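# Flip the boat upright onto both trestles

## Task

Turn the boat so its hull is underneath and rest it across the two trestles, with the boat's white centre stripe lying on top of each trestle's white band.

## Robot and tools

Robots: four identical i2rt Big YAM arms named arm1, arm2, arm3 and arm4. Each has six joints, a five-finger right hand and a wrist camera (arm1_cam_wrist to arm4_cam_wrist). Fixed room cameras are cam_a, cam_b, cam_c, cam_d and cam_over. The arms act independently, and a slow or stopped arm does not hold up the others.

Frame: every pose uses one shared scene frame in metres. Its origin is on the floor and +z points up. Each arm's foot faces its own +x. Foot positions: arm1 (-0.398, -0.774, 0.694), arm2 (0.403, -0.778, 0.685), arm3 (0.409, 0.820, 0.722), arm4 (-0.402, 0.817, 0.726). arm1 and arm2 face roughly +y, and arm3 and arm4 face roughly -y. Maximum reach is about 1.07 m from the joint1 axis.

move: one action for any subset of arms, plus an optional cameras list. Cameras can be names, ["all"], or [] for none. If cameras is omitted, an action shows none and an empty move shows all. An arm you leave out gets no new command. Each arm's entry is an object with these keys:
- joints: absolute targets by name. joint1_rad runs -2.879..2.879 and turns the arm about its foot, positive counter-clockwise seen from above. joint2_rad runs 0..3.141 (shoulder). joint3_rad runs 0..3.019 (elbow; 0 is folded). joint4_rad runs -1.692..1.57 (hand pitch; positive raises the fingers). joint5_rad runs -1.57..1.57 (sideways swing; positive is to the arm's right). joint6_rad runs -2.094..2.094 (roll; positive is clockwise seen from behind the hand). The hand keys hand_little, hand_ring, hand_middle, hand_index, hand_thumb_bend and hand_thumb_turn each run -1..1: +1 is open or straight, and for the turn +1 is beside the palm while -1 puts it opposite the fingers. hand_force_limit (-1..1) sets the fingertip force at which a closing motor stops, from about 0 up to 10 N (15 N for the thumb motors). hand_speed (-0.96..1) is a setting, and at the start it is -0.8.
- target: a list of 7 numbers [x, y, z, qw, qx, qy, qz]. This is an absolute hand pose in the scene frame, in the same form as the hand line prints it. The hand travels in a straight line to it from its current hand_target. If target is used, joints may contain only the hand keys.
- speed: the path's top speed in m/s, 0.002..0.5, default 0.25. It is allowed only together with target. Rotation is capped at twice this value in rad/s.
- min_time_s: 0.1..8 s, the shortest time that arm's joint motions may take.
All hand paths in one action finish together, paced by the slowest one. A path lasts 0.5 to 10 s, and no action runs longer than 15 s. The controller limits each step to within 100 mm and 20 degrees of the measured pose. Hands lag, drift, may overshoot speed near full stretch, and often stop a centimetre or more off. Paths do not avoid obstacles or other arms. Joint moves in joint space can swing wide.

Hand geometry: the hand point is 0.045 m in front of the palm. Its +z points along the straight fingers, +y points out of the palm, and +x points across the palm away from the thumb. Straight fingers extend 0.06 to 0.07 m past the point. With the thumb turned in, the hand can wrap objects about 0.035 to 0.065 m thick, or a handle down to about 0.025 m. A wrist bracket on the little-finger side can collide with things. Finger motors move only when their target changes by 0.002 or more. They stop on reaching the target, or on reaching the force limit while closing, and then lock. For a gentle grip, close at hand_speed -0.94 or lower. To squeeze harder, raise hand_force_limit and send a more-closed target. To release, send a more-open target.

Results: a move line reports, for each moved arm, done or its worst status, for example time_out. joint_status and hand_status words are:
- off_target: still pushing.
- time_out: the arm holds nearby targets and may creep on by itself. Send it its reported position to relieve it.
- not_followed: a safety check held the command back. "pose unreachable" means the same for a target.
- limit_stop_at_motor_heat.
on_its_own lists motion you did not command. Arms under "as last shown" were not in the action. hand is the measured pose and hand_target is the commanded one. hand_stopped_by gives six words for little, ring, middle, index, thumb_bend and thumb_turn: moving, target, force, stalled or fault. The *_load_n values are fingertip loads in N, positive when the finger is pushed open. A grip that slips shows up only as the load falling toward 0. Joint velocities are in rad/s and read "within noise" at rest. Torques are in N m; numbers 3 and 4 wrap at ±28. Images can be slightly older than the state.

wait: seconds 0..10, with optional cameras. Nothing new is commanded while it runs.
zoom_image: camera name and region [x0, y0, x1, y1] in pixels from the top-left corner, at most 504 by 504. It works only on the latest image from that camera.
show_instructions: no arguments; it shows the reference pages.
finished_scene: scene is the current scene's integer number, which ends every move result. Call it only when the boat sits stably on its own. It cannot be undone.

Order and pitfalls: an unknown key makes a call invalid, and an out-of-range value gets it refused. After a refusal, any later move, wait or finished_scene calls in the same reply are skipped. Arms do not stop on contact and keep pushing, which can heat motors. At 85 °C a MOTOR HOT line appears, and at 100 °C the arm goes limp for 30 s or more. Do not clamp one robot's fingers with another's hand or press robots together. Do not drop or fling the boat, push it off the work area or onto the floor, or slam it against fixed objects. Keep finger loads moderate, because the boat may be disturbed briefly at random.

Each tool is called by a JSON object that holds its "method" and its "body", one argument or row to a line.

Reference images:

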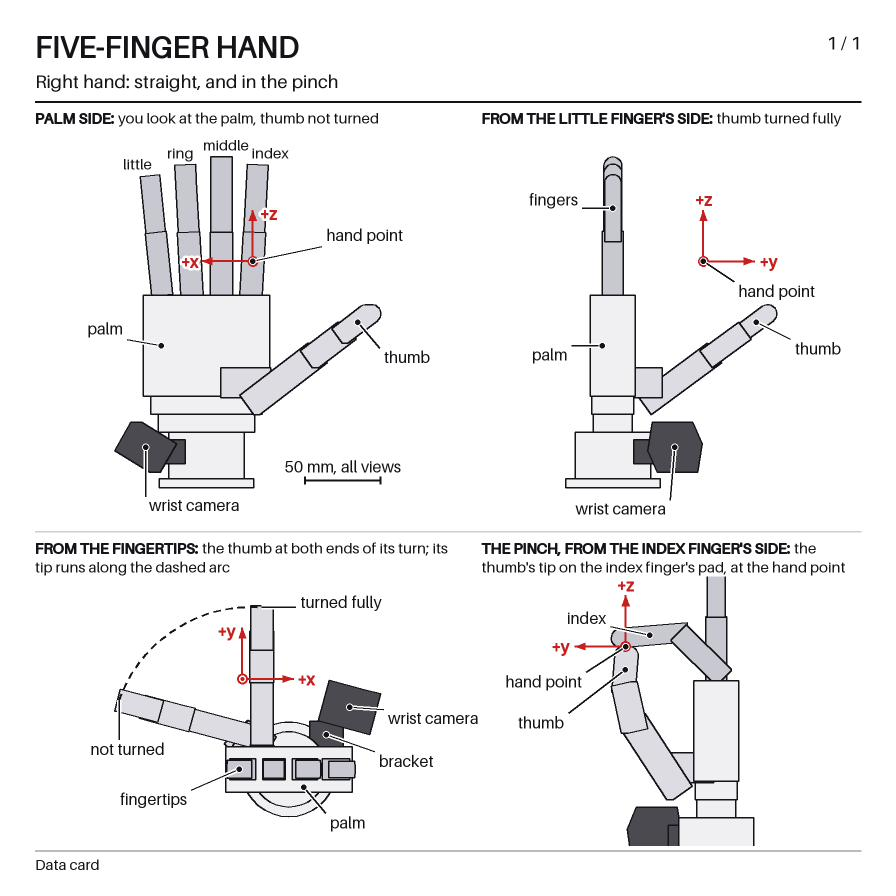

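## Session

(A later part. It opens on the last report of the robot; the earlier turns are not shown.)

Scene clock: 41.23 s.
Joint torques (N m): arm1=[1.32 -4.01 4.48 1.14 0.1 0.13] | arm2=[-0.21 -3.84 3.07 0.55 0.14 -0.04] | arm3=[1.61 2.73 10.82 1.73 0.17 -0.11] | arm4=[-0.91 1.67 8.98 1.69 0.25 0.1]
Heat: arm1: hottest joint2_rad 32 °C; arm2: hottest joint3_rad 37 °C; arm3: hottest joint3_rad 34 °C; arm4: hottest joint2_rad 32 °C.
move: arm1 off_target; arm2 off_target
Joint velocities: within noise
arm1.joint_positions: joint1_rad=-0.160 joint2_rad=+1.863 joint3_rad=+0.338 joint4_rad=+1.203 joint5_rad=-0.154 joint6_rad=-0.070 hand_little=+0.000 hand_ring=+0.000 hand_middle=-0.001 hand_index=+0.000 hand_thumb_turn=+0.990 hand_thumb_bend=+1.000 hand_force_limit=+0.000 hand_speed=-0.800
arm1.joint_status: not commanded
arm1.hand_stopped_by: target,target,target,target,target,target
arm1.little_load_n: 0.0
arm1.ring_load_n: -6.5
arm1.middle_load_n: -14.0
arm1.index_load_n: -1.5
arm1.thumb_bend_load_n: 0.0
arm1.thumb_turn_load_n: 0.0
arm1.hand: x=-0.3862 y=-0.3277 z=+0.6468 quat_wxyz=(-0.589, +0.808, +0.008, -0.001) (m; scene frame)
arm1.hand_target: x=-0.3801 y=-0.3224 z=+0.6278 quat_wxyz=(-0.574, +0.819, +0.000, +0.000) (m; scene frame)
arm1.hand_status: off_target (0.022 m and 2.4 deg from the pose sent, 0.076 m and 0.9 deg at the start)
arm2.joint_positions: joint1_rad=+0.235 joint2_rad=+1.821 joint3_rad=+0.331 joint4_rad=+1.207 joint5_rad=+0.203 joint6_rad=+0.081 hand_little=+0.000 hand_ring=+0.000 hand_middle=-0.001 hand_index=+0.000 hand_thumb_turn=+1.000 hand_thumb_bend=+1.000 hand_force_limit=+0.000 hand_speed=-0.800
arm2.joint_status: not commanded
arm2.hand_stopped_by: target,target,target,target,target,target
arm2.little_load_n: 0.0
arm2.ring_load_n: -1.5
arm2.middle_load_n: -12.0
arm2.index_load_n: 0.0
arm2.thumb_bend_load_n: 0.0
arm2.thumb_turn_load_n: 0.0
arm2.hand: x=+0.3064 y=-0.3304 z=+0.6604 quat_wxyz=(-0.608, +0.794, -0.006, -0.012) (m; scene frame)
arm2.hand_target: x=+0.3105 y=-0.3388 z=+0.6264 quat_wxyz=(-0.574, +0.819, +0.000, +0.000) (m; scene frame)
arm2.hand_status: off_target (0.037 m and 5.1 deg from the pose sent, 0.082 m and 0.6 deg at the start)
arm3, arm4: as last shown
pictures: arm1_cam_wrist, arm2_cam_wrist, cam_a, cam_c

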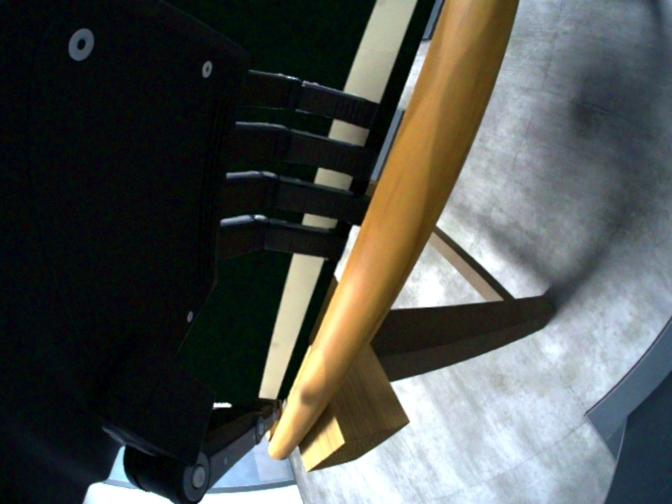

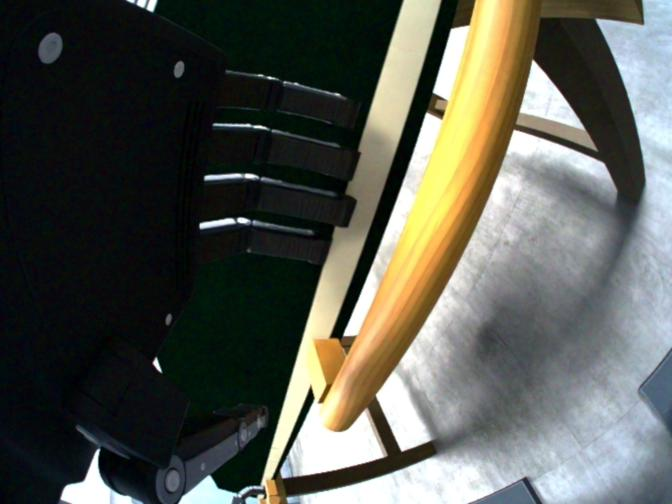

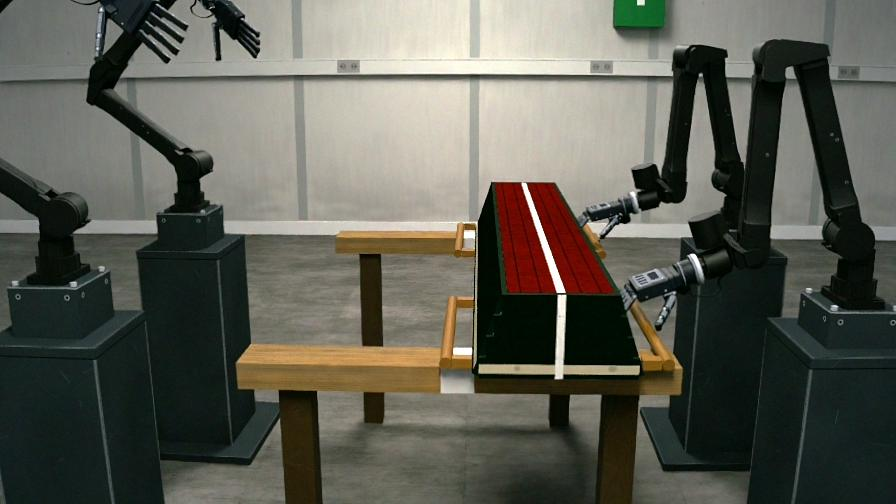

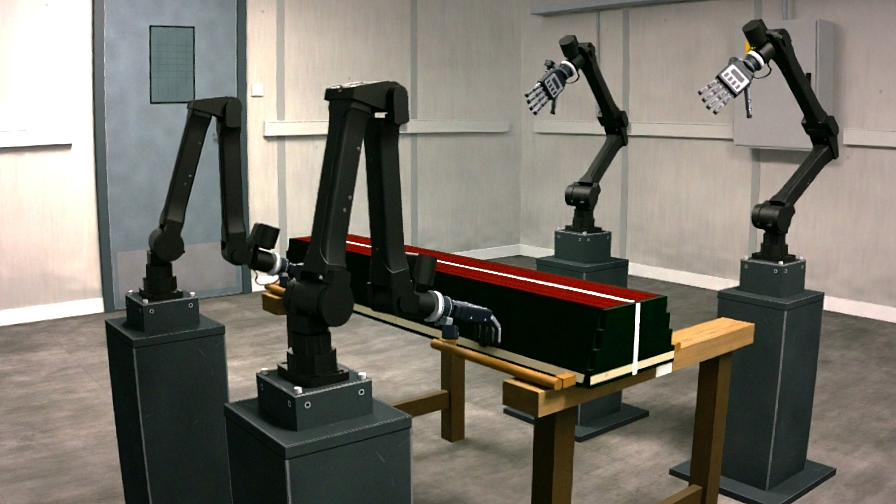

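{"method": "move", "body": {
  "arm1": {"target": [-0.38, -0.338, 0.650, 0.5736, -0.8192, 0, 0], "speed": 0.08},
  "arm2": {"target": [0.31, -0.352, 0.650, 0.5736, -0.8192, 0, 0], "speed": 0.08},
  "cameras": ["arm1_cam_wrist", "arm2_cam_wrist"]
}}

{"method": "move", "body": {
  "arm1": {"target": [-0.38, -0.338, 0.620, 0.5736, -0.8192, 0, 0], "speed": 0.05},
  "arm2": {"target": [0.31, -0.352, 0.620, 0.5736, -0.8192, 0, 0], "speed": 0.05},
  "cameras": ["arm1_cam_wrist", "arm2_cam_wrist"]
}}

Scene clock: 43.90 s.
Joint torques (N m): arm1=[1.32 -8.82 1.83 1.5 -0.18 0.09] | arm2=[1.38 -10.23 1.83 1.84 0.17 -0.01] | arm3=[1.61 2.67 10.82 1.7 0.17 -0.11] | arm4=[-1.61 1.49 8.76 1.65 0.27 0.05]
Heat: arm1: hottest joint2_rad 32 °C; arm2: hottest joint3_rad 36 °C; arm3: hottest joint3_rad 35 °C; arm4: hottest joint2_rad 32 °C.
move: arm1 done; arm2 done
Joint velocities: within noise
arm1.joint_positions: joint1_rad=-0.167 joint2_rad=+1.810 joint3_rad=+0.329 joint4_rad=+1.126 joint5_rad=-0.154 joint6_rad=-0.070 hand_little=+0.000 hand_ring=+0.000 hand_middle=+0.000 hand_index=+0.000 hand_thumb_turn=+0.990 hand_thumb_bend=+1.000 hand_force_limit=+0.000 hand_speed=-0.800
arm1.joint_status: not commanded
arm1.hand_stopped_by: target,target,target,target,target,target
arm1.little_load_n: 0.0
arm1.ring_load_n: 0.0
arm1.middle_load_n: 0.0
arm1.index_load_n: 0.0
arm1.thumb_bend_load_n: 0.0
arm1.thumb_turn_load_n: -0.5
arm1.hand: x=-0.3840 y=-0.3345 z=+0.6491 quat_wxyz=(-0.576, +0.818, +0.004, -0.002) (m; scene frame)
arm1.hand_target: x=-0.3800 y=-0.3380 z=+0.6500 quat_wxyz=(-0.574, +0.819, +0.000, +0.000) (m; scene frame)
arm1.hand_status: done (0.005 m and 0.6 deg from the pose sent, 0.012 m and 2.4 deg at the start)
arm2.joint_positions: joint1_rad=+0.237 joint2_rad=+1.771 joint3_rad=+0.306 joint4_rad=+1.092 joint5_rad=+0.215 joint6_rad=+0.081 hand_little=+0.000 hand_ring=+0.000 hand_middle=+0.000 hand_index=+0.000 hand_thumb_turn=+1.000 hand_thumb_bend=+1.000 hand_force_limit=+0.000 hand_speed=-0.800
arm2.joint_status: not commanded
arm2.hand_stopped_by: target,target,target,target,target,target
arm2.little_load_n: 0.0
arm2.ring_load_n: 0.0
arm2.middle_load_n: 0.0
arm2.index_load_n: 0.5
arm2.thumb_bend_load_n: 0.0
arm2.thumb_turn_load_n: 0.0
arm2.hand: x=+0.3127 y=-0.3505 z=+0.6470 quat_wxyz=(-0.573, +0.820, -0.003, +0.001) (m; scene frame)
arm2.hand_target: x=+0.3100 y=-0.3520 z=+0.6499 quat_wxyz=(-0.574, +0.819, +0.000, +0.000) (m; scene frame)
arm2.hand_status: done (0.004 m and 0.4 deg from the pose sent, 0.024 m and 5.1 deg at the start)
arm3, arm4: as last shown
pictures: arm1_cam_wrist, arm2_cam_wrist

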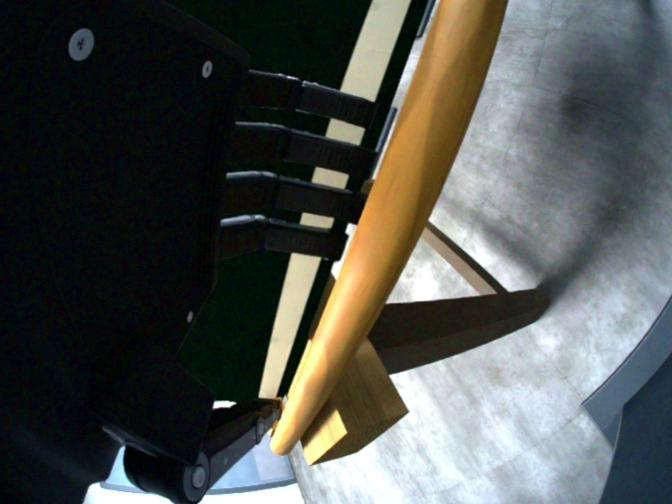

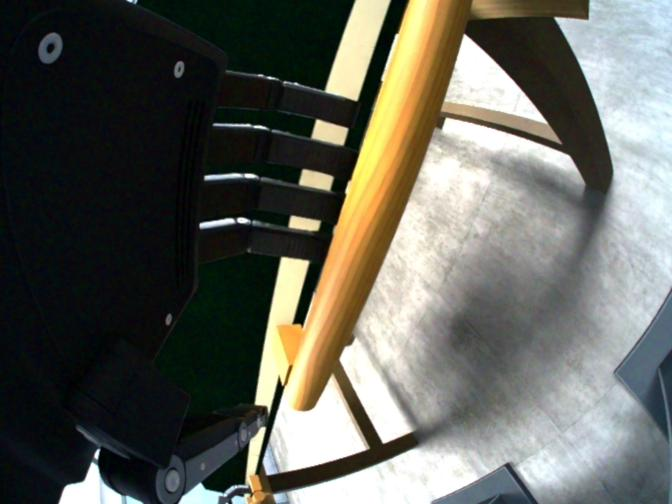

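Scene clock: 45.23 s.
Joint torques (N m): arm1=[0.85 -6.77 2.07 2.35 -0.22 0.1] | arm2=[1.67 -8.06 1.88 2.73 0.18 -0.03] | arm3=[1.67 2.67 10.85 1.72 0.17 -0.11] | arm4=[-1.44 2.26 8.81 1.72 0.26 0.06]
Heat: arm1: hottest joint2_rad 32 °C; arm2: hottest joint3_rad 36 °C; arm3: hottest joint3_rad 35 °C; arm4: hottest joint2_rad 32 °C.
move: arm1 done; arm2 done
Joint velocities: within noise
arm1.joint_positions: joint1_rad=-0.169 joint2_rad=+1.938 joint3_rad=+0.329 joint4_rad=+1.243 joint5_rad=-0.155 joint6_rad=-0.070 hand_little=+0.000 hand_ring=+0.000 hand_middle=+0.000 hand_index=+0.000 hand_thumb_turn=+0.990 hand_thumb_bend=+1.000 hand_force_limit=+0.000 hand_speed=-0.800
arm1.joint_status: not commanded
arm1.hand_stopped_by: target,target,target,target,target,target
arm1.little_load_n: 0.0
arm1.ring_load_n: 0.0
arm1.middle_load_n: 0.0
arm1.index_load_n: 0.0
arm1.thumb_bend_load_n: 0.0
arm1.thumb_turn_load_n: -0.5
arm1.hand: x=-0.3851 y=-0.3411 z=+0.6228 quat_wxyz=(-0.571, +0.821, +0.003, -0.003) (m; scene frame)
arm1.hand_target: x=-0.3801 y=-0.3382 z=+0.6200 quat_wxyz=(-0.573, +0.819, +0.000, +0.000) (m; scene frame)
arm1.hand_status: done (0.007 m and 0.6 deg from the pose sent, 0.030 m and 0.6 deg at the start)
arm2.joint_positions: joint1_rad=+0.237 joint2_rad=+1.900 joint3_rad=+0.306 joint4_rad=+1.218 joint5_rad=+0.215 joint6_rad=+0.081 hand_little=+0.000 hand_ring=+0.000 hand_middle=+0.000 hand_index=+0.000 hand_thumb_turn=+1.000 hand_thumb_bend=+1.000 hand_force_limit=+0.000 hand_speed=-0.800
arm2.joint_status: not commanded
arm2.hand_stopped_by: target,target,target,target,target,target
arm2.little_load_n: 0.0
arm2.ring_load_n: 0.0
arm2.middle_load_n: 0.0
arm2.index_load_n: 0.0
arm2.thumb_bend_load_n: 0.0
arm2.thumb_turn_load_n: -0.5
arm2.hand: x=+0.3137 y=-0.3550 z=+0.6227 quat_wxyz=(-0.571, +0.821, -0.003, +0.001) (m; scene frame)
arm2.hand_target: x=+0.3100 y=-0.3521 z=+0.6201 quat_wxyz=(-0.573, +0.819, +0.000, +0.000) (m; scene frame)
arm2.hand_status: done (0.005 m and 0.5 deg from the pose sent, 0.027 m and 0.4 deg at the start)
arm3, arm4: as last shown
pictures: arm1_cam_wrist, arm2_cam_wrist

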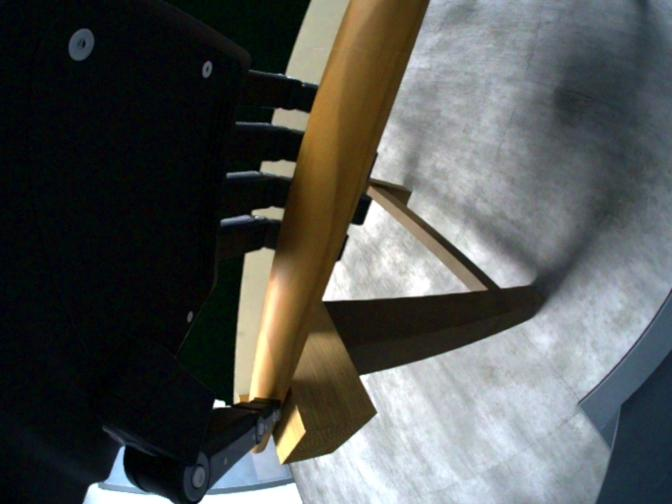

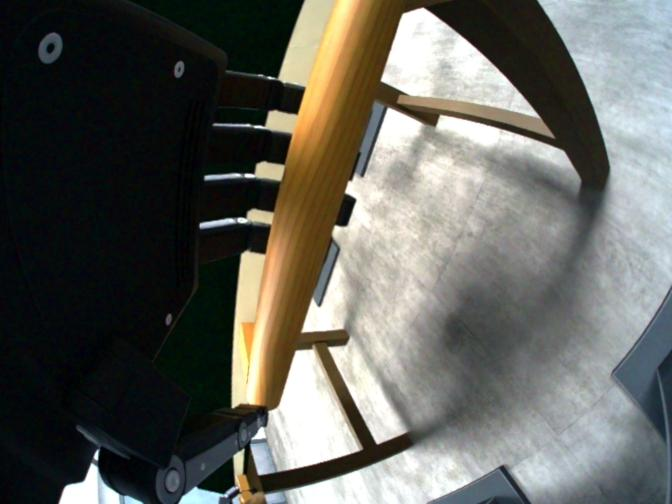

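{"method": "move", "body": {
  "arm1": {"target": [-0.38, -0.338, 0.605, 0.5736, -0.8192, 0, 0], "speed": 0.05},
  "arm2": {"target": [0.31, -0.352, 0.605, 0.5736, -0.8192, 0, 0], "speed": 0.05},
  "cameras": ["arm1_cam_wrist", "arm2_cam_wrist", "cam_c", "cam_a"]
}}

Scene clock: 46.90 s.
Joint torques (N m): arm1=[1.26 -7 1.43 2.56 -0.18 0.09] | arm2=[0.38 -8.29 1.31 2.88 0.15 -0.04] | arm3=[1.61 2.78 10.84 1.72 0.17 -0.11] | arm4=[-0.97 1.49 8.79 1.62 0.27 0.12]
Heat: arm1: hottest joint2_rad 32 °C; arm2: hottest joint3_rad 36 °C; arm3: hottest joint3_rad 35 °C; arm4: hottest joint2_rad 32 °C.
move: arm1 done; arm2 done
Joint velocities: within noise
arm1.joint_positions: joint1_rad=-0.169 joint2_rad=+2.015 joint3_rad=+0.340 joint4_rad=+1.307 joint5_rad=-0.156 joint6_rad=-0.070 hand_little=+0.000 hand_ring=+0.000 hand_middle=+0.000 hand_index=+0.000 hand_thumb_turn=+0.990 hand_thumb_bend=+1.000 hand_force_limit=+0.000 hand_speed=-0.800
arm1.joint_status: not commanded
arm1.hand_stopped_by: target,target,target,target,target,target
arm1.little_load_n: 0.0
arm1.ring_load_n: 0.0
arm1.middle_load_n: 0.0
arm1.index_load_n: 0.0
arm1.thumb_bend_load_n: 0.0
arm1.thumb_turn_load_n: -0.5
arm1.hand: x=-0.3852 y=-0.3417 z=+0.6077 quat_wxyz=(-0.570, +0.821, +0.003, -0.003) (m; scene frame)
arm1.hand_target: x=-0.3800 y=-0.3381 z=+0.6051 quat_wxyz=(-0.573, +0.819, +0.000, +0.000) (m; scene frame)
arm1.hand_status: done (0.007 m and 0.7 deg from the pose sent, 0.019 m and 0.6 deg at the start)
arm2.joint_positions: joint1_rad=+0.237 joint2_rad=+1.981 joint3_rad=+0.317 joint4_rad=+1.287 joint5_rad=+0.215 joint6_rad=+0.081 hand_little=+0.000 hand_ring=+0.000 hand_middle=+0.000 hand_index=+0.000 hand_thumb_turn=+1.000 hand_thumb_bend=+1.000 hand_force_limit=+0.000 hand_speed=-0.800
arm2.joint_status: not commanded
arm2.hand_stopped_by: target,target,target,target,target,target
arm2.little_load_n: 0.0
arm2.ring_load_n: 0.0
arm2.middle_load_n: 0.0
arm2.index_load_n: 0.0
arm2.thumb_bend_load_n: 0.0
arm2.thumb_turn_load_n: 0.0
arm2.hand: x=+0.3137 y=-0.3551 z=+0.6080 quat_wxyz=(-0.571, +0.821, -0.003, +0.001) (m; scene frame)
arm2.hand_target: x=+0.3100 y=-0.3522 z=+0.6050 quat_wxyz=(-0.573, +0.819, +0.000, +0.000) (m; scene frame)
arm2.hand_status: done (0.006 m and 0.5 deg from the pose sent, 0.018 m and 0.5 deg at the start)
arm3, arm4: as last shown
pictures: arm1_cam_wrist, arm2_cam_wrist, cam_a, cam_c

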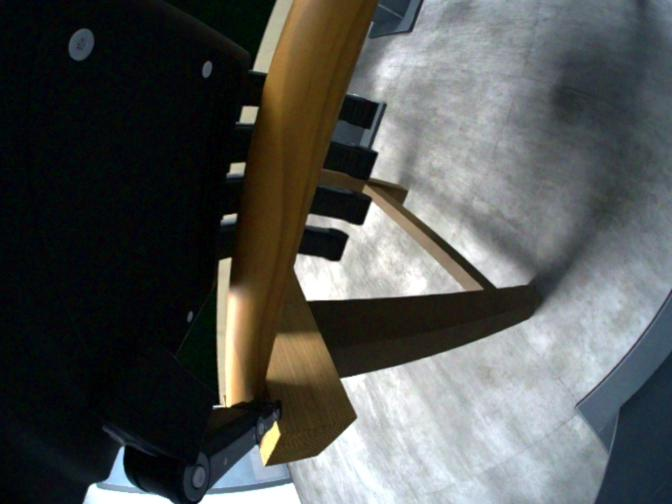

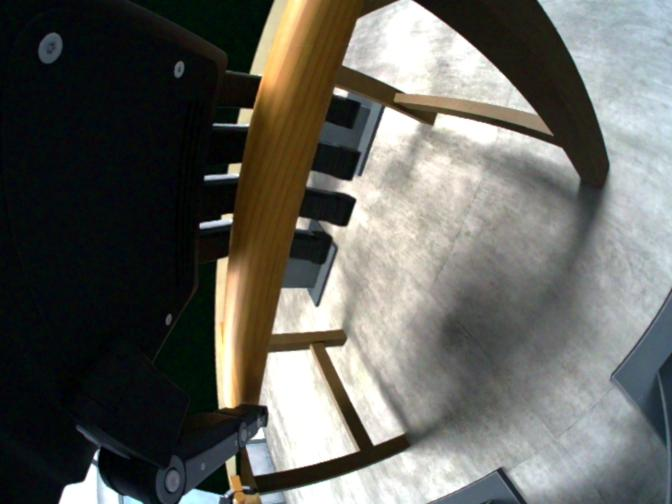

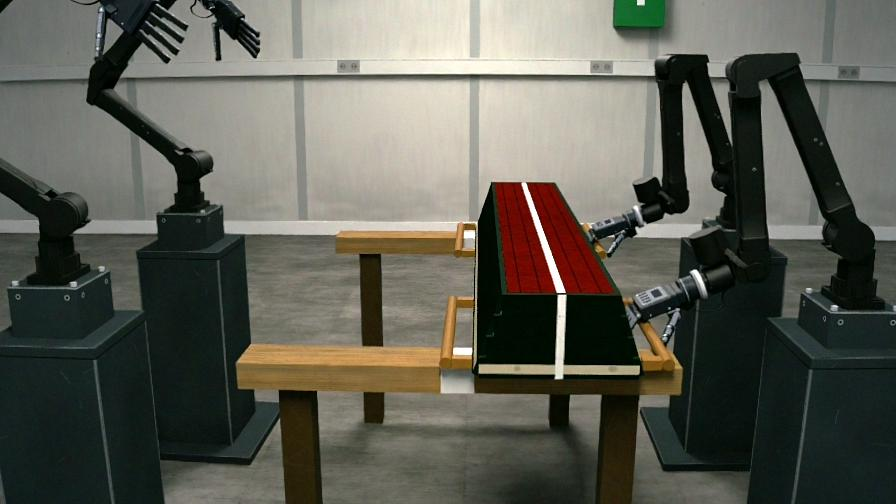

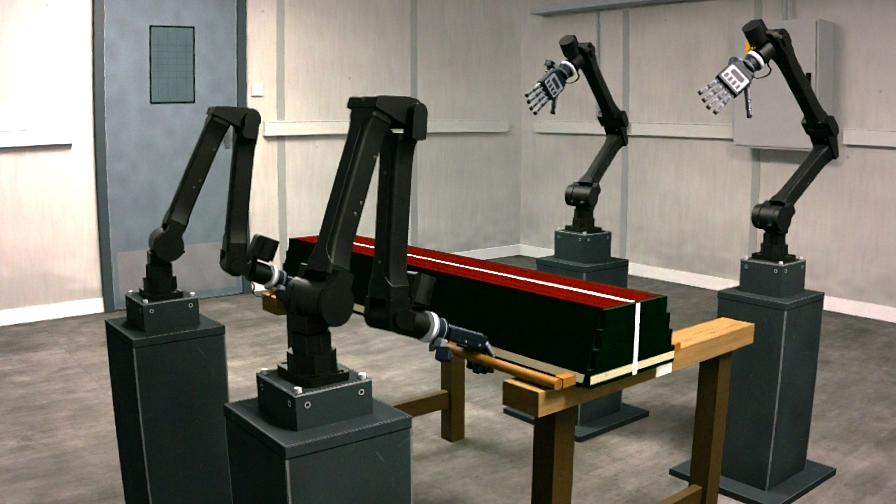

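{"method": "move", "body": {
  "arm1": {"joints": {"hand_thumb_turn": -1, "hand_speed": -0.7}},
  "arm2": {"joints": {"hand_thumb_turn": -1, "hand_speed": -0.7}},
  "cameras": ["arm1_cam_wrist", "arm2_cam_wrist"]
}}

Scene clock: 51.67 s.
Joint torques (N m): arm1=[1.14 -7.82 1.32 2.4 -0.21 0.05] | arm2=[0.26 -8.41 1.33 3.04 0.22 -0.02] | arm3=[1.55 2.84 10.82 1.73 0.17 -0.11] | arm4=[-1.44 2.26 8.73 1.59 0.24 0.12]
Heat: arm1: hottest joint2_rad 32 °C; arm2: hottest joint3_rad 36 °C; arm3: hottest joint3_rad 35 °C; arm4: hottest joint2_rad 32 °C.
move: arm1 done; arm2 done
Joint velocities: within noise
arm1.joint_positions: joint1_rad=-0.170 joint2_rad=+2.015 joint3_rad=+0.340 joint4_rad=+1.307 joint5_rad=-0.156 joint6_rad=-0.070 hand_little=+0.000 hand_ring=+0.000 hand_middle=+0.000 hand_index=+0.000 hand_thumb_turn=-1.000 hand_thumb_bend=+1.000 hand_force_limit=+0.000 hand_speed=-0.700
arm1.joint_status: all done
arm1.hand_stopped_by: target,target,target,target,target,target
arm1.little_load_n: 0.0
arm1.ring_load_n: 0.0
arm1.middle_load_n: 0.0
arm1.index_load_n: 0.0
arm1.thumb_bend_load_n: 0.0
arm1.thumb_turn_load_n: 0.0
arm1.hand: x=-0.3851 y=-0.3418 z=+0.6077 quat_wxyz=(-0.570, +0.821, +0.003, -0.003) (m; scene frame)
arm1.hand_target: x=-0.3799 y=-0.3381 z=+0.6051 quat_wxyz=(-0.573, +0.819, +0.000, +0.000) (m; scene frame)
arm1.hand_status: not commanded
arm2.joint_positions: joint1_rad=+0.237 joint2_rad=+1.981 joint3_rad=+0.317 joint4_rad=+1.287 joint5_rad=+0.215 joint6_rad=+0.081 hand_little=+0.000 hand_ring=+0.000 hand_middle=+0.000 hand_index=+0.000 hand_thumb_turn=-1.000 hand_thumb_bend=+1.000 hand_force_limit=+0.000 hand_speed=-0.700
arm2.joint_status: all done
arm2.hand_stopped_by: target,target,target,target,target,target
arm2.little_load_n: 0.0
arm2.ring_load_n: 0.0
arm2.middle_load_n: 0.0
arm2.index_load_n: 0.0
arm2.thumb_bend_load_n: 0.0
arm2.thumb_turn_load_n: 0.0
arm2.hand: x=+0.3137 y=-0.3550 z=+0.6081 quat_wxyz=(-0.571, +0.821, -0.003, +0.001) (m; scene frame)
arm2.hand_target: x=+0.3100 y=-0.3522 z=+0.6051 quat_wxyz=(-0.573, +0.819, +0.000, +0.000) (m; scene frame)
arm2.hand_status: not commanded
arm3, arm4: as last shown
pictures: arm1_cam_wrist, arm2_cam_wrist

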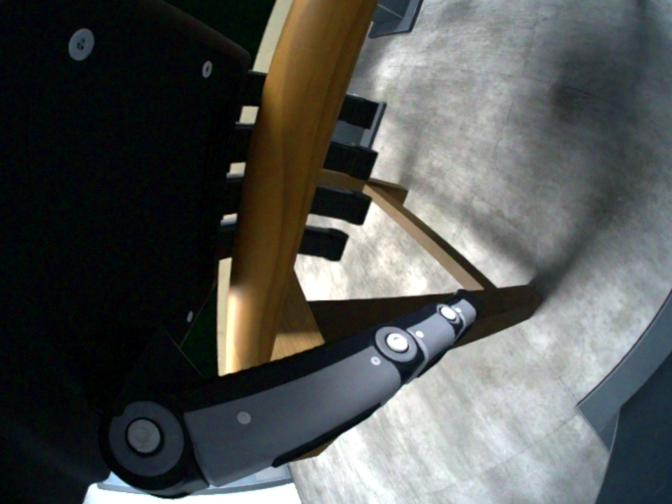

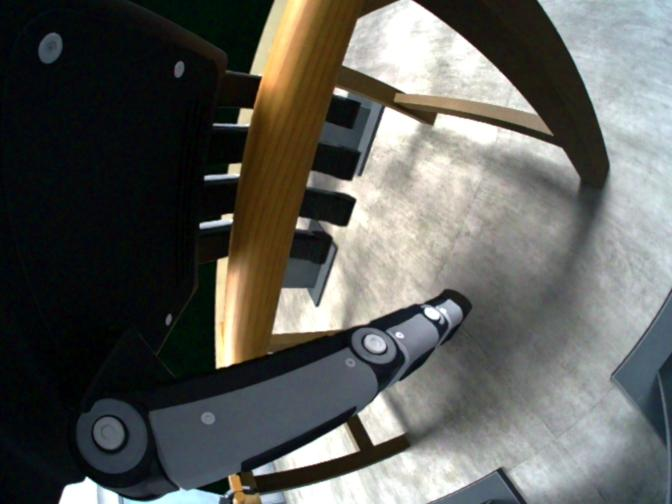

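{"method": "move", "body": {
  "arm1": {"joints": {"hand_little": -1, "hand_ring": -1, "hand_middle": -1, "hand_index": -1, "hand_speed": -0.88, "hand_force_limit": 0.2}},
  "arm2": {"joints": {"hand_little": -1, "hand_ring": -1, "hand_middle": -1, "hand_index": -1, "hand_speed": -0.88, "hand_force_limit": 0.2}},
  "cameras": ["arm1_cam_wrist", "arm2_cam_wrist"]
}}

{"method": "move", "body": {
  "arm1": {"joints": {"hand_thumb_bend": -1, "hand_speed": -0.8, "hand_force_limit": 0.0}},
  "arm2": {"joints": {"hand_thumb_bend": -1, "hand_speed": -0.8, "hand_force_limit": 0.0}},
  "cameras": ["arm1_cam_wrist", "arm2_cam_wrist", "cam_c"]
}}

Scene clock: 55.53 s.
Joint torques (N m): arm1=[0.97 -9.35 0.38 2.44 -0.07 0.04] | arm2=[0.44 -12.51 -1.16 3.38 0.12 0.01] | arm3=[1.67 2.73 10.82 1.73 0.17 -0.11] | arm4=[-0.97 1.9 8.85 1.8 0.31 0.04]
Heat: arm1: hottest joint2_rad 32 °C; arm2: hottest joint3_rad 36 °C; arm3: hottest joint3_rad 35 °C; arm4: hottest joint2_rad 32 °C.
move: arm1 done; arm2 done
Joint velocities: within noise
arm1.joint_positions: joint1_rad=-0.170 joint2_rad=+2.039 joint3_rad=+0.350 joint4_rad=+1.307 joint5_rad=-0.159 joint6_rad=-0.070 hand_little=-1.000 hand_ring=-0.999 hand_middle=-1.000 hand_index=-1.000 hand_thumb_turn=-1.000 hand_thumb_bend=+1.000 hand_force_limit=+0.200 hand_speed=-0.880
arm1.joint_status: all done
arm1.hand_stopped_by: target,target,target,target,target,target
arm1.little_load_n: 0.0
arm1.ring_load_n: 2.5
arm1.middle_load_n: 2.0
arm1.index_load_n: 1.0
arm1.thumb_bend_load_n: 0.0
arm1.thumb_turn_load_n: 0.5
arm1.hand: x=-0.3857 y=-0.3415 z=+0.6002 quat_wxyz=(-0.565, +0.825, +0.003, -0.005) (m; scene frame)
arm1.hand_target: x=-0.3800 y=-0.3381 z=+0.6050 quat_wxyz=(-0.573, +0.819, +0.000, +0.000) (m; scene frame)
arm1.hand_status: not commanded
arm2.joint_positions: joint1_rad=+0.236 joint2_rad=+2.021 joint3_rad=+0.344 joint4_rad=+1.274 joint5_rad=+0.217 joint6_rad=+0.081 hand_little=-1.000 hand_ring=-0.999 hand_middle=-0.999 hand_index=-1.000 hand_thumb_turn=-1.000 hand_thumb_bend=+1.000 hand_force_limit=+0.200 hand_speed=-0.880
arm2.joint_status: all done
arm2.hand_stopped_by: target,target,target,target,target,target
arm2.little_load_n: 1.5
arm2.ring_load_n: 5.0
arm2.middle_load_n: 2.5
arm2.index_load_n: 1.0
arm2.thumb_bend_load_n: 0.0
arm2.thumb_turn_load_n: 0.0
arm2.hand: x=+0.3135 y=-0.3510 z=+0.5941 quat_wxyz=(-0.561, +0.828, -0.002, +0.005) (m; scene frame)
arm2.hand_target: x=+0.3101 y=-0.3522 z=+0.6050 quat_wxyz=(-0.573, +0.819, +0.000, +0.000) (m; scene frame)
arm2.hand_status: not commanded
arm3.joint_positions: joint1_rad=-0.095 joint2_rad=+0.617 joint3_rad=+1.417 joint4_rad=-1.504 joint5_rad=+0.251 joint6_rad=-0.983 hand_little=+1.000 hand_ring=+1.000 hand_middle=+1.000 hand_index=+1.000 hand_thumb_turn=+1.000 hand_thumb_bend=+1.000 hand_force_limit=+0.000 hand_speed=-0.800
arm3.joint_status: not commanded
arm3.hand_stopped_by: target,target,target,target,target,target
arm3.little_load_n: 0.0
arm3.ring_load_n: 0.0
arm3.middle_load_n: 0.0
arm3.index_load_n: 0.0
arm3.thumb_bend_load_n: 0.0
arm3.thumb_turn_load_n: 0.0
arm3.hand: x=+0.3032 y=+0.6545 z=+1.1895 quat_wxyz=(+0.311, +0.326, -0.844, +0.292) (m; scene frame)
arm3.hand_target: x=+0.3031 y=+0.6548 z=+1.1998 quat_wxyz=(+0.317, +0.322, -0.839, +0.303) (m; scene frame)
arm3.hand_status: not commanded
arm4.joint_positions: joint1_rad=+0.249 joint2_rad=+0.620 joint3_rad=+1.390 joint4_rad=-1.453 joint5_rad=+0.283 joint6_rad=-1.394 hand_little=+1.000 hand_ring=+1.000 hand_middle=+1.000 hand_index=+1.000 hand_thumb_turn=+1.000 hand_thumb_bend=+1.000 hand_force_limit=+0.000 hand_speed=-0.800
arm4.joint_status: not commanded
arm4.hand_stopped_by: target,target,target,target,target,target
arm4.little_load_n: 0.0
arm4.ring_load_n: 0.0
arm4.middle_load_n: 0.0
arm4.index_load_n: 0.0
arm4.thumb_bend_load_n: 0.0
arm4.thumb_turn_load_n: 0.0
arm4.hand: x=-0.4551 y=+0.6060 z=+1.2122 quat_wxyz=(+0.343, +0.611, -0.654, +0.285) (m; scene frame)
arm4.hand_target: x=-0.4552 y=+0.6064 z=+1.2231 quat_wxyz=(+0.349, +0.605, -0.651, +0.296) (m; scene frame)
arm4.hand_status: not commanded
pictures: arm1_cam_wrist, arm2_cam_wrist

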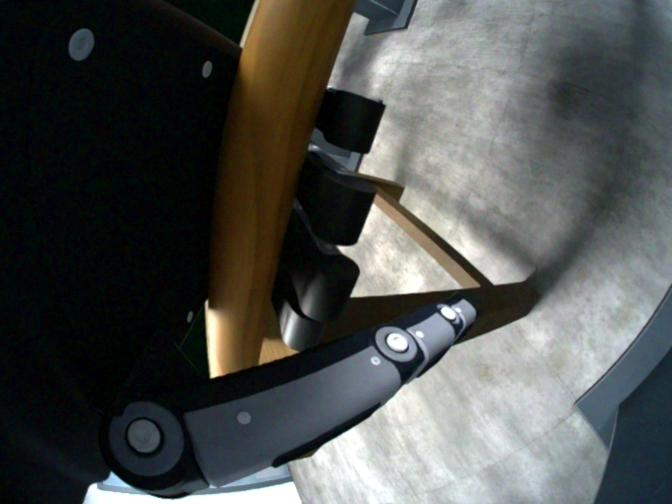

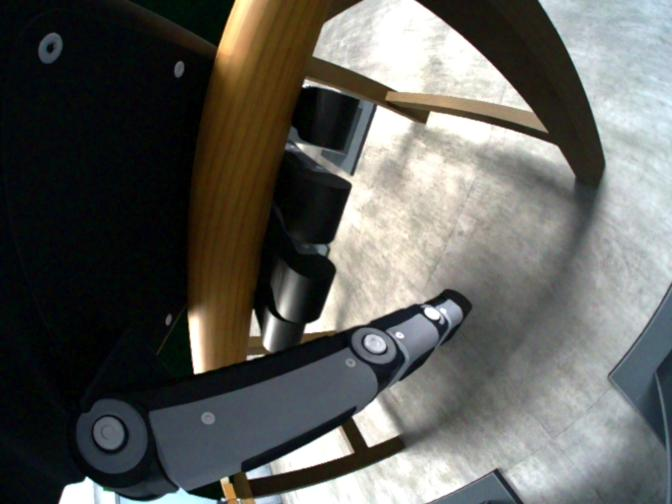

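Scene clock: 62.77 s.
Joint torques (N m): arm1=[1.2 -9.05 0.61 2.4 -0.09 0.08] | arm2=[1.73 -12.16 -1.22 3.51 0.09 -0.04] | arm3=[1.61 2.67 10.85 1.73 0.17 -0.11] | arm4=[-1.03 1.85 8.76 1.73 0.3 0.07]
Heat: arm1: hottest joint2_rad 32 °C; arm2: hottest joint3_rad 36 °C; arm3: hottest joint3_rad 35 °C; arm4: hottest joint2_rad 32 °C.
move: arm1 off_target; arm2 off_target
Joint velocities: within noise
arm1.joint_positions: joint1_rad=-0.170 joint2_rad=+2.039 joint3_rad=+0.350 joint4_rad=+1.307 joint5_rad=-0.159 joint6_rad=-0.070 hand_little=-1.000 hand_ring=-0.999 hand_middle=-1.000 hand_index=-1.000 hand_thumb_turn=-1.000 hand_thumb_bend=+0.489 hand_force_limit=+0.000 hand_speed=-0.800
arm1.joint_status: hand_thumb_bend off_target (ended at +0.489, target -1.000); the others done
arm1.hand_stopped_by: target,target,target,target,force,target
arm1.little_load_n: 0.0
arm1.ring_load_n: 2.5
arm1.middle_load_n: 0.5
arm1.index_load_n: 1.0
arm1.thumb_bend_load_n: 8.0
arm1.thumb_turn_load_n: 2.5
arm1.hand: x=-0.3857 y=-0.3415 z=+0.6002 quat_wxyz=(-0.565, +0.825, +0.003, -0.005) (m; scene frame)
arm1.hand_target: x=-0.3800 y=-0.3381 z=+0.6050 quat_wxyz=(-0.573, +0.819, +0.000, +0.000) (m; scene frame)
arm1.hand_status: not commanded
arm2.joint_positions: joint1_rad=+0.236 joint2_rad=+2.021 joint3_rad=+0.344 joint4_rad=+1.274 joint5_rad=+0.217 joint6_rad=+0.081 hand_little=-1.000 hand_ring=-0.999 hand_middle=-0.999 hand_index=-1.000 hand_thumb_turn=-1.000 hand_thumb_bend=+0.472 hand_force_limit=+0.000 hand_speed=-0.800
arm2.joint_status: hand_thumb_bend off_target (ended at +0.472, target -1.000); the others done
arm2.hand_stopped_by: target,target,target,target,force,target
arm2.little_load_n: 1.5
arm2.ring_load_n: 5.0
arm2.middle_load_n: 2.0
arm2.index_load_n: 0.5
arm2.thumb_bend_load_n: 8.0
arm2.thumb_turn_load_n: 3.0
arm2.hand: x=+0.3135 y=-0.3510 z=+0.5941 quat_wxyz=(-0.561, +0.828, -0.002, +0.005) (m; scene frame)
arm2.hand_target: x=+0.3101 y=-0.3522 z=+0.6050 quat_wxyz=(-0.573, +0.819, +0.000, +0.000) (m; scene frame)
arm2.hand_status: not commanded
arm3, arm4: as last shown
pictures: arm1_cam_wrist, arm2_cam_wrist, cam_c

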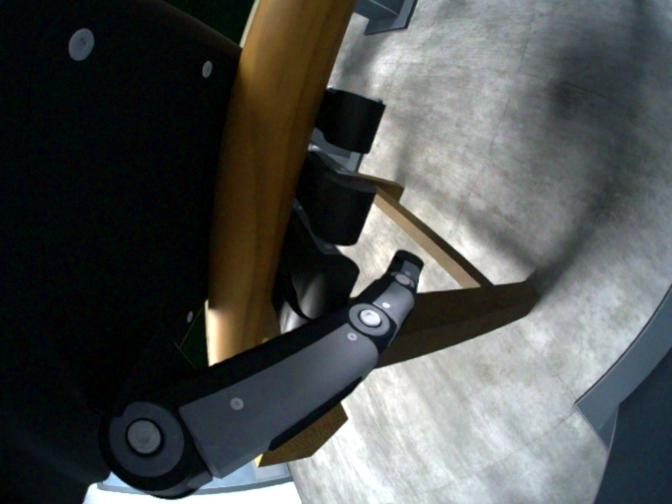

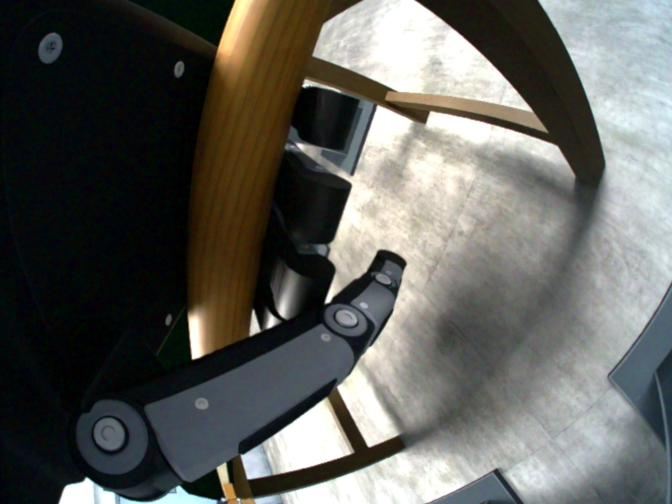

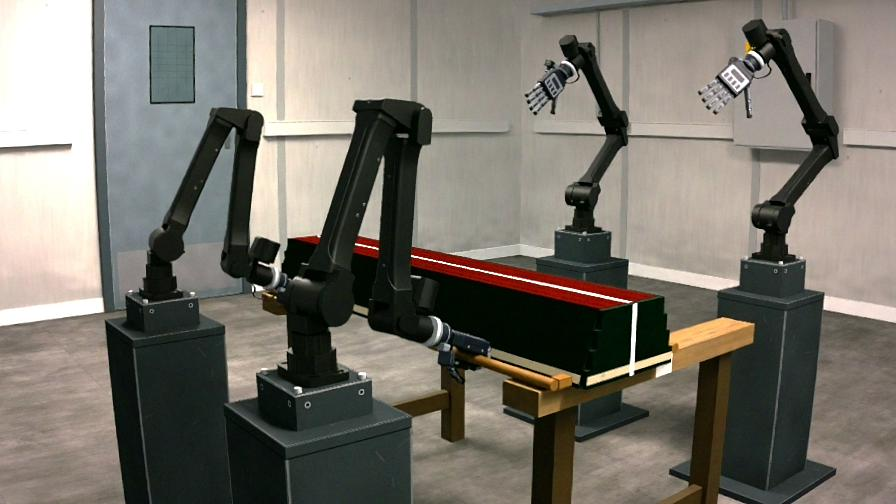

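{"method": "move", "body": {
  "arm1": {"target": [-0.38, -0.341, 0.645, 0.5736, -0.8192, 0, 0], "speed": 0.05},
  "arm2": {"target": [0.31, -0.352, 0.640, 0.5736, -0.8192, 0, 0], "speed": 0.05},
  "cameras": ["arm1_cam_wrist", "arm2_cam_wrist", "cam_c", "cam_a"]
}}

Scene clock: 65.97 s.
Joint torques (N m): arm1=[0.97 -11.4 1.22 2.77 -0.16 0.08] | arm2=[0.56 -15.09 0.35 3.03 0.41 -0.11] | arm3=[1.55 2.73 10.85 1.72 0.17 -0.11] | arm4=[-1.14 1.55 8.75 1.81 0.26 0.1]
Heat: arm1: hottest joint2_rad 32 °C; arm2: hottest joint3_rad 35 °C; arm3: hottest joint3_rad 35 °C; arm4: hottest joint2_rad 32 °C.
move: arm1 off_target; arm2 off_target
Joint velocities: within noise
arm1.joint_positions: joint1_rad=-0.170 joint2_rad=+1.883 joint3_rad=+0.320 joint4_rad=+1.127 joint5_rad=-0.157 joint6_rad=-0.073 hand_little=-1.000 hand_ring=-0.999 hand_middle=-1.000 hand_index=-1.000 hand_thumb_turn=-1.000 hand_thumb_bend=+0.489 hand_force_limit=+0.000 hand_speed=-0.800
arm1.joint_status: not commanded
arm1.hand_stopped_by: target,target,target,target,force,target
arm1.little_load_n: 0.5
arm1.ring_load_n: 3.0
arm1.middle_load_n: 2.0
arm1.index_load_n: 1.5
arm1.thumb_bend_load_n: 8.0
arm1.thumb_turn_load_n: 2.5
arm1.hand: x=-0.3867 y=-0.3529 z=+0.6179 quat_wxyz=(-0.543, +0.840, +0.001, -0.007) (m; scene frame)
arm1.hand_target: x=-0.3803 y=-0.3413 z=+0.6439 quat_wxyz=(-0.573, +0.819, +0.000, +0.000) (m; scene frame)
arm1.hand_status: off_target (0.030 m and 4.3 deg from the pose sent, 0.045 m and 1.4 deg at the start)
arm2.joint_positions: joint1_rad=+0.237 joint2_rad=+1.876 joint3_rad=+0.313 joint4_rad=+1.120 joint5_rad=+0.212 joint6_rad=+0.088 hand_little=-1.000 hand_ring=-0.999 hand_middle=-0.999 hand_index=-1.000 hand_thumb_turn=-1.000 hand_thumb_bend=+0.472 hand_force_limit=+0.000 hand_speed=-0.800
arm2.joint_status: not commanded
arm2.hand_stopped_by: target,target,target,target,force,target
arm2.little_load_n: 1.0
arm2.ring_load_n: 4.5
arm2.middle_load_n: 2.0
arm2.index_load_n: 0.5
arm2.thumb_bend_load_n: 8.0
arm2.thumb_turn_load_n: 2.5
arm2.hand: x=+0.3142 y=-0.3621 z=+0.6118 quat_wxyz=(-0.544, +0.839, +0.000, +0.004) (m; scene frame)
arm2.hand_target: x=+0.3100 y=-0.3521 z=+0.6388 quat_wxyz=(-0.574, +0.819, +0.000, +0.000) (m; scene frame)
arm2.hand_status: off_target (0.030 m and 4.1 deg from the pose sent, 0.046 m and 1.8 deg at the start)
arm3, arm4: as last shown
pictures: arm1_cam_wrist, arm2_cam_wrist, cam_a, cam_c

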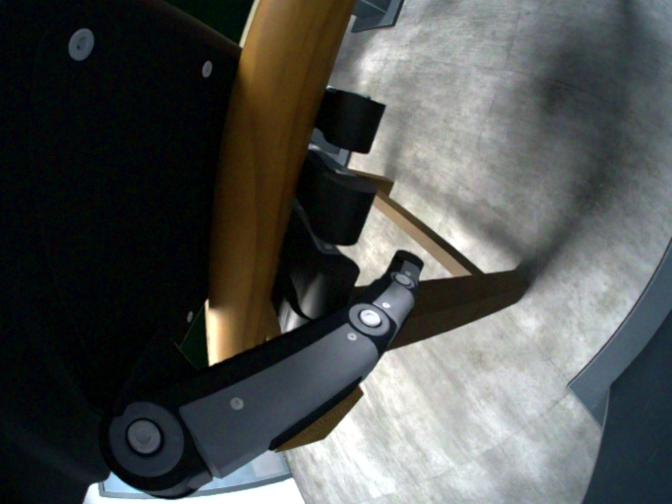

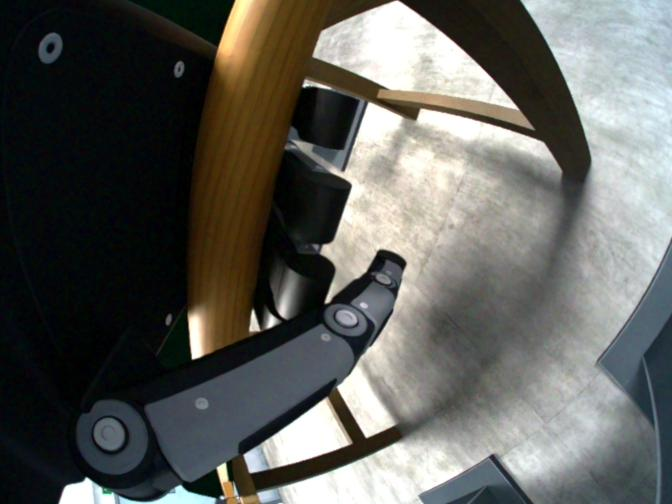

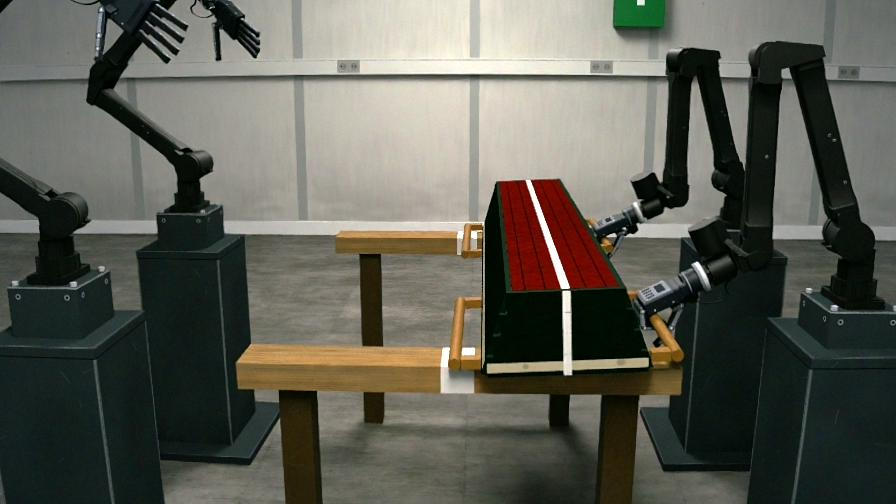

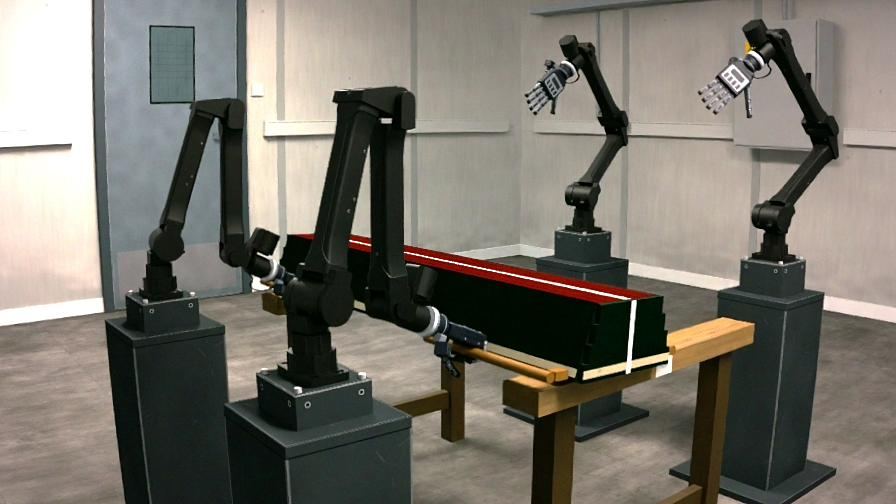

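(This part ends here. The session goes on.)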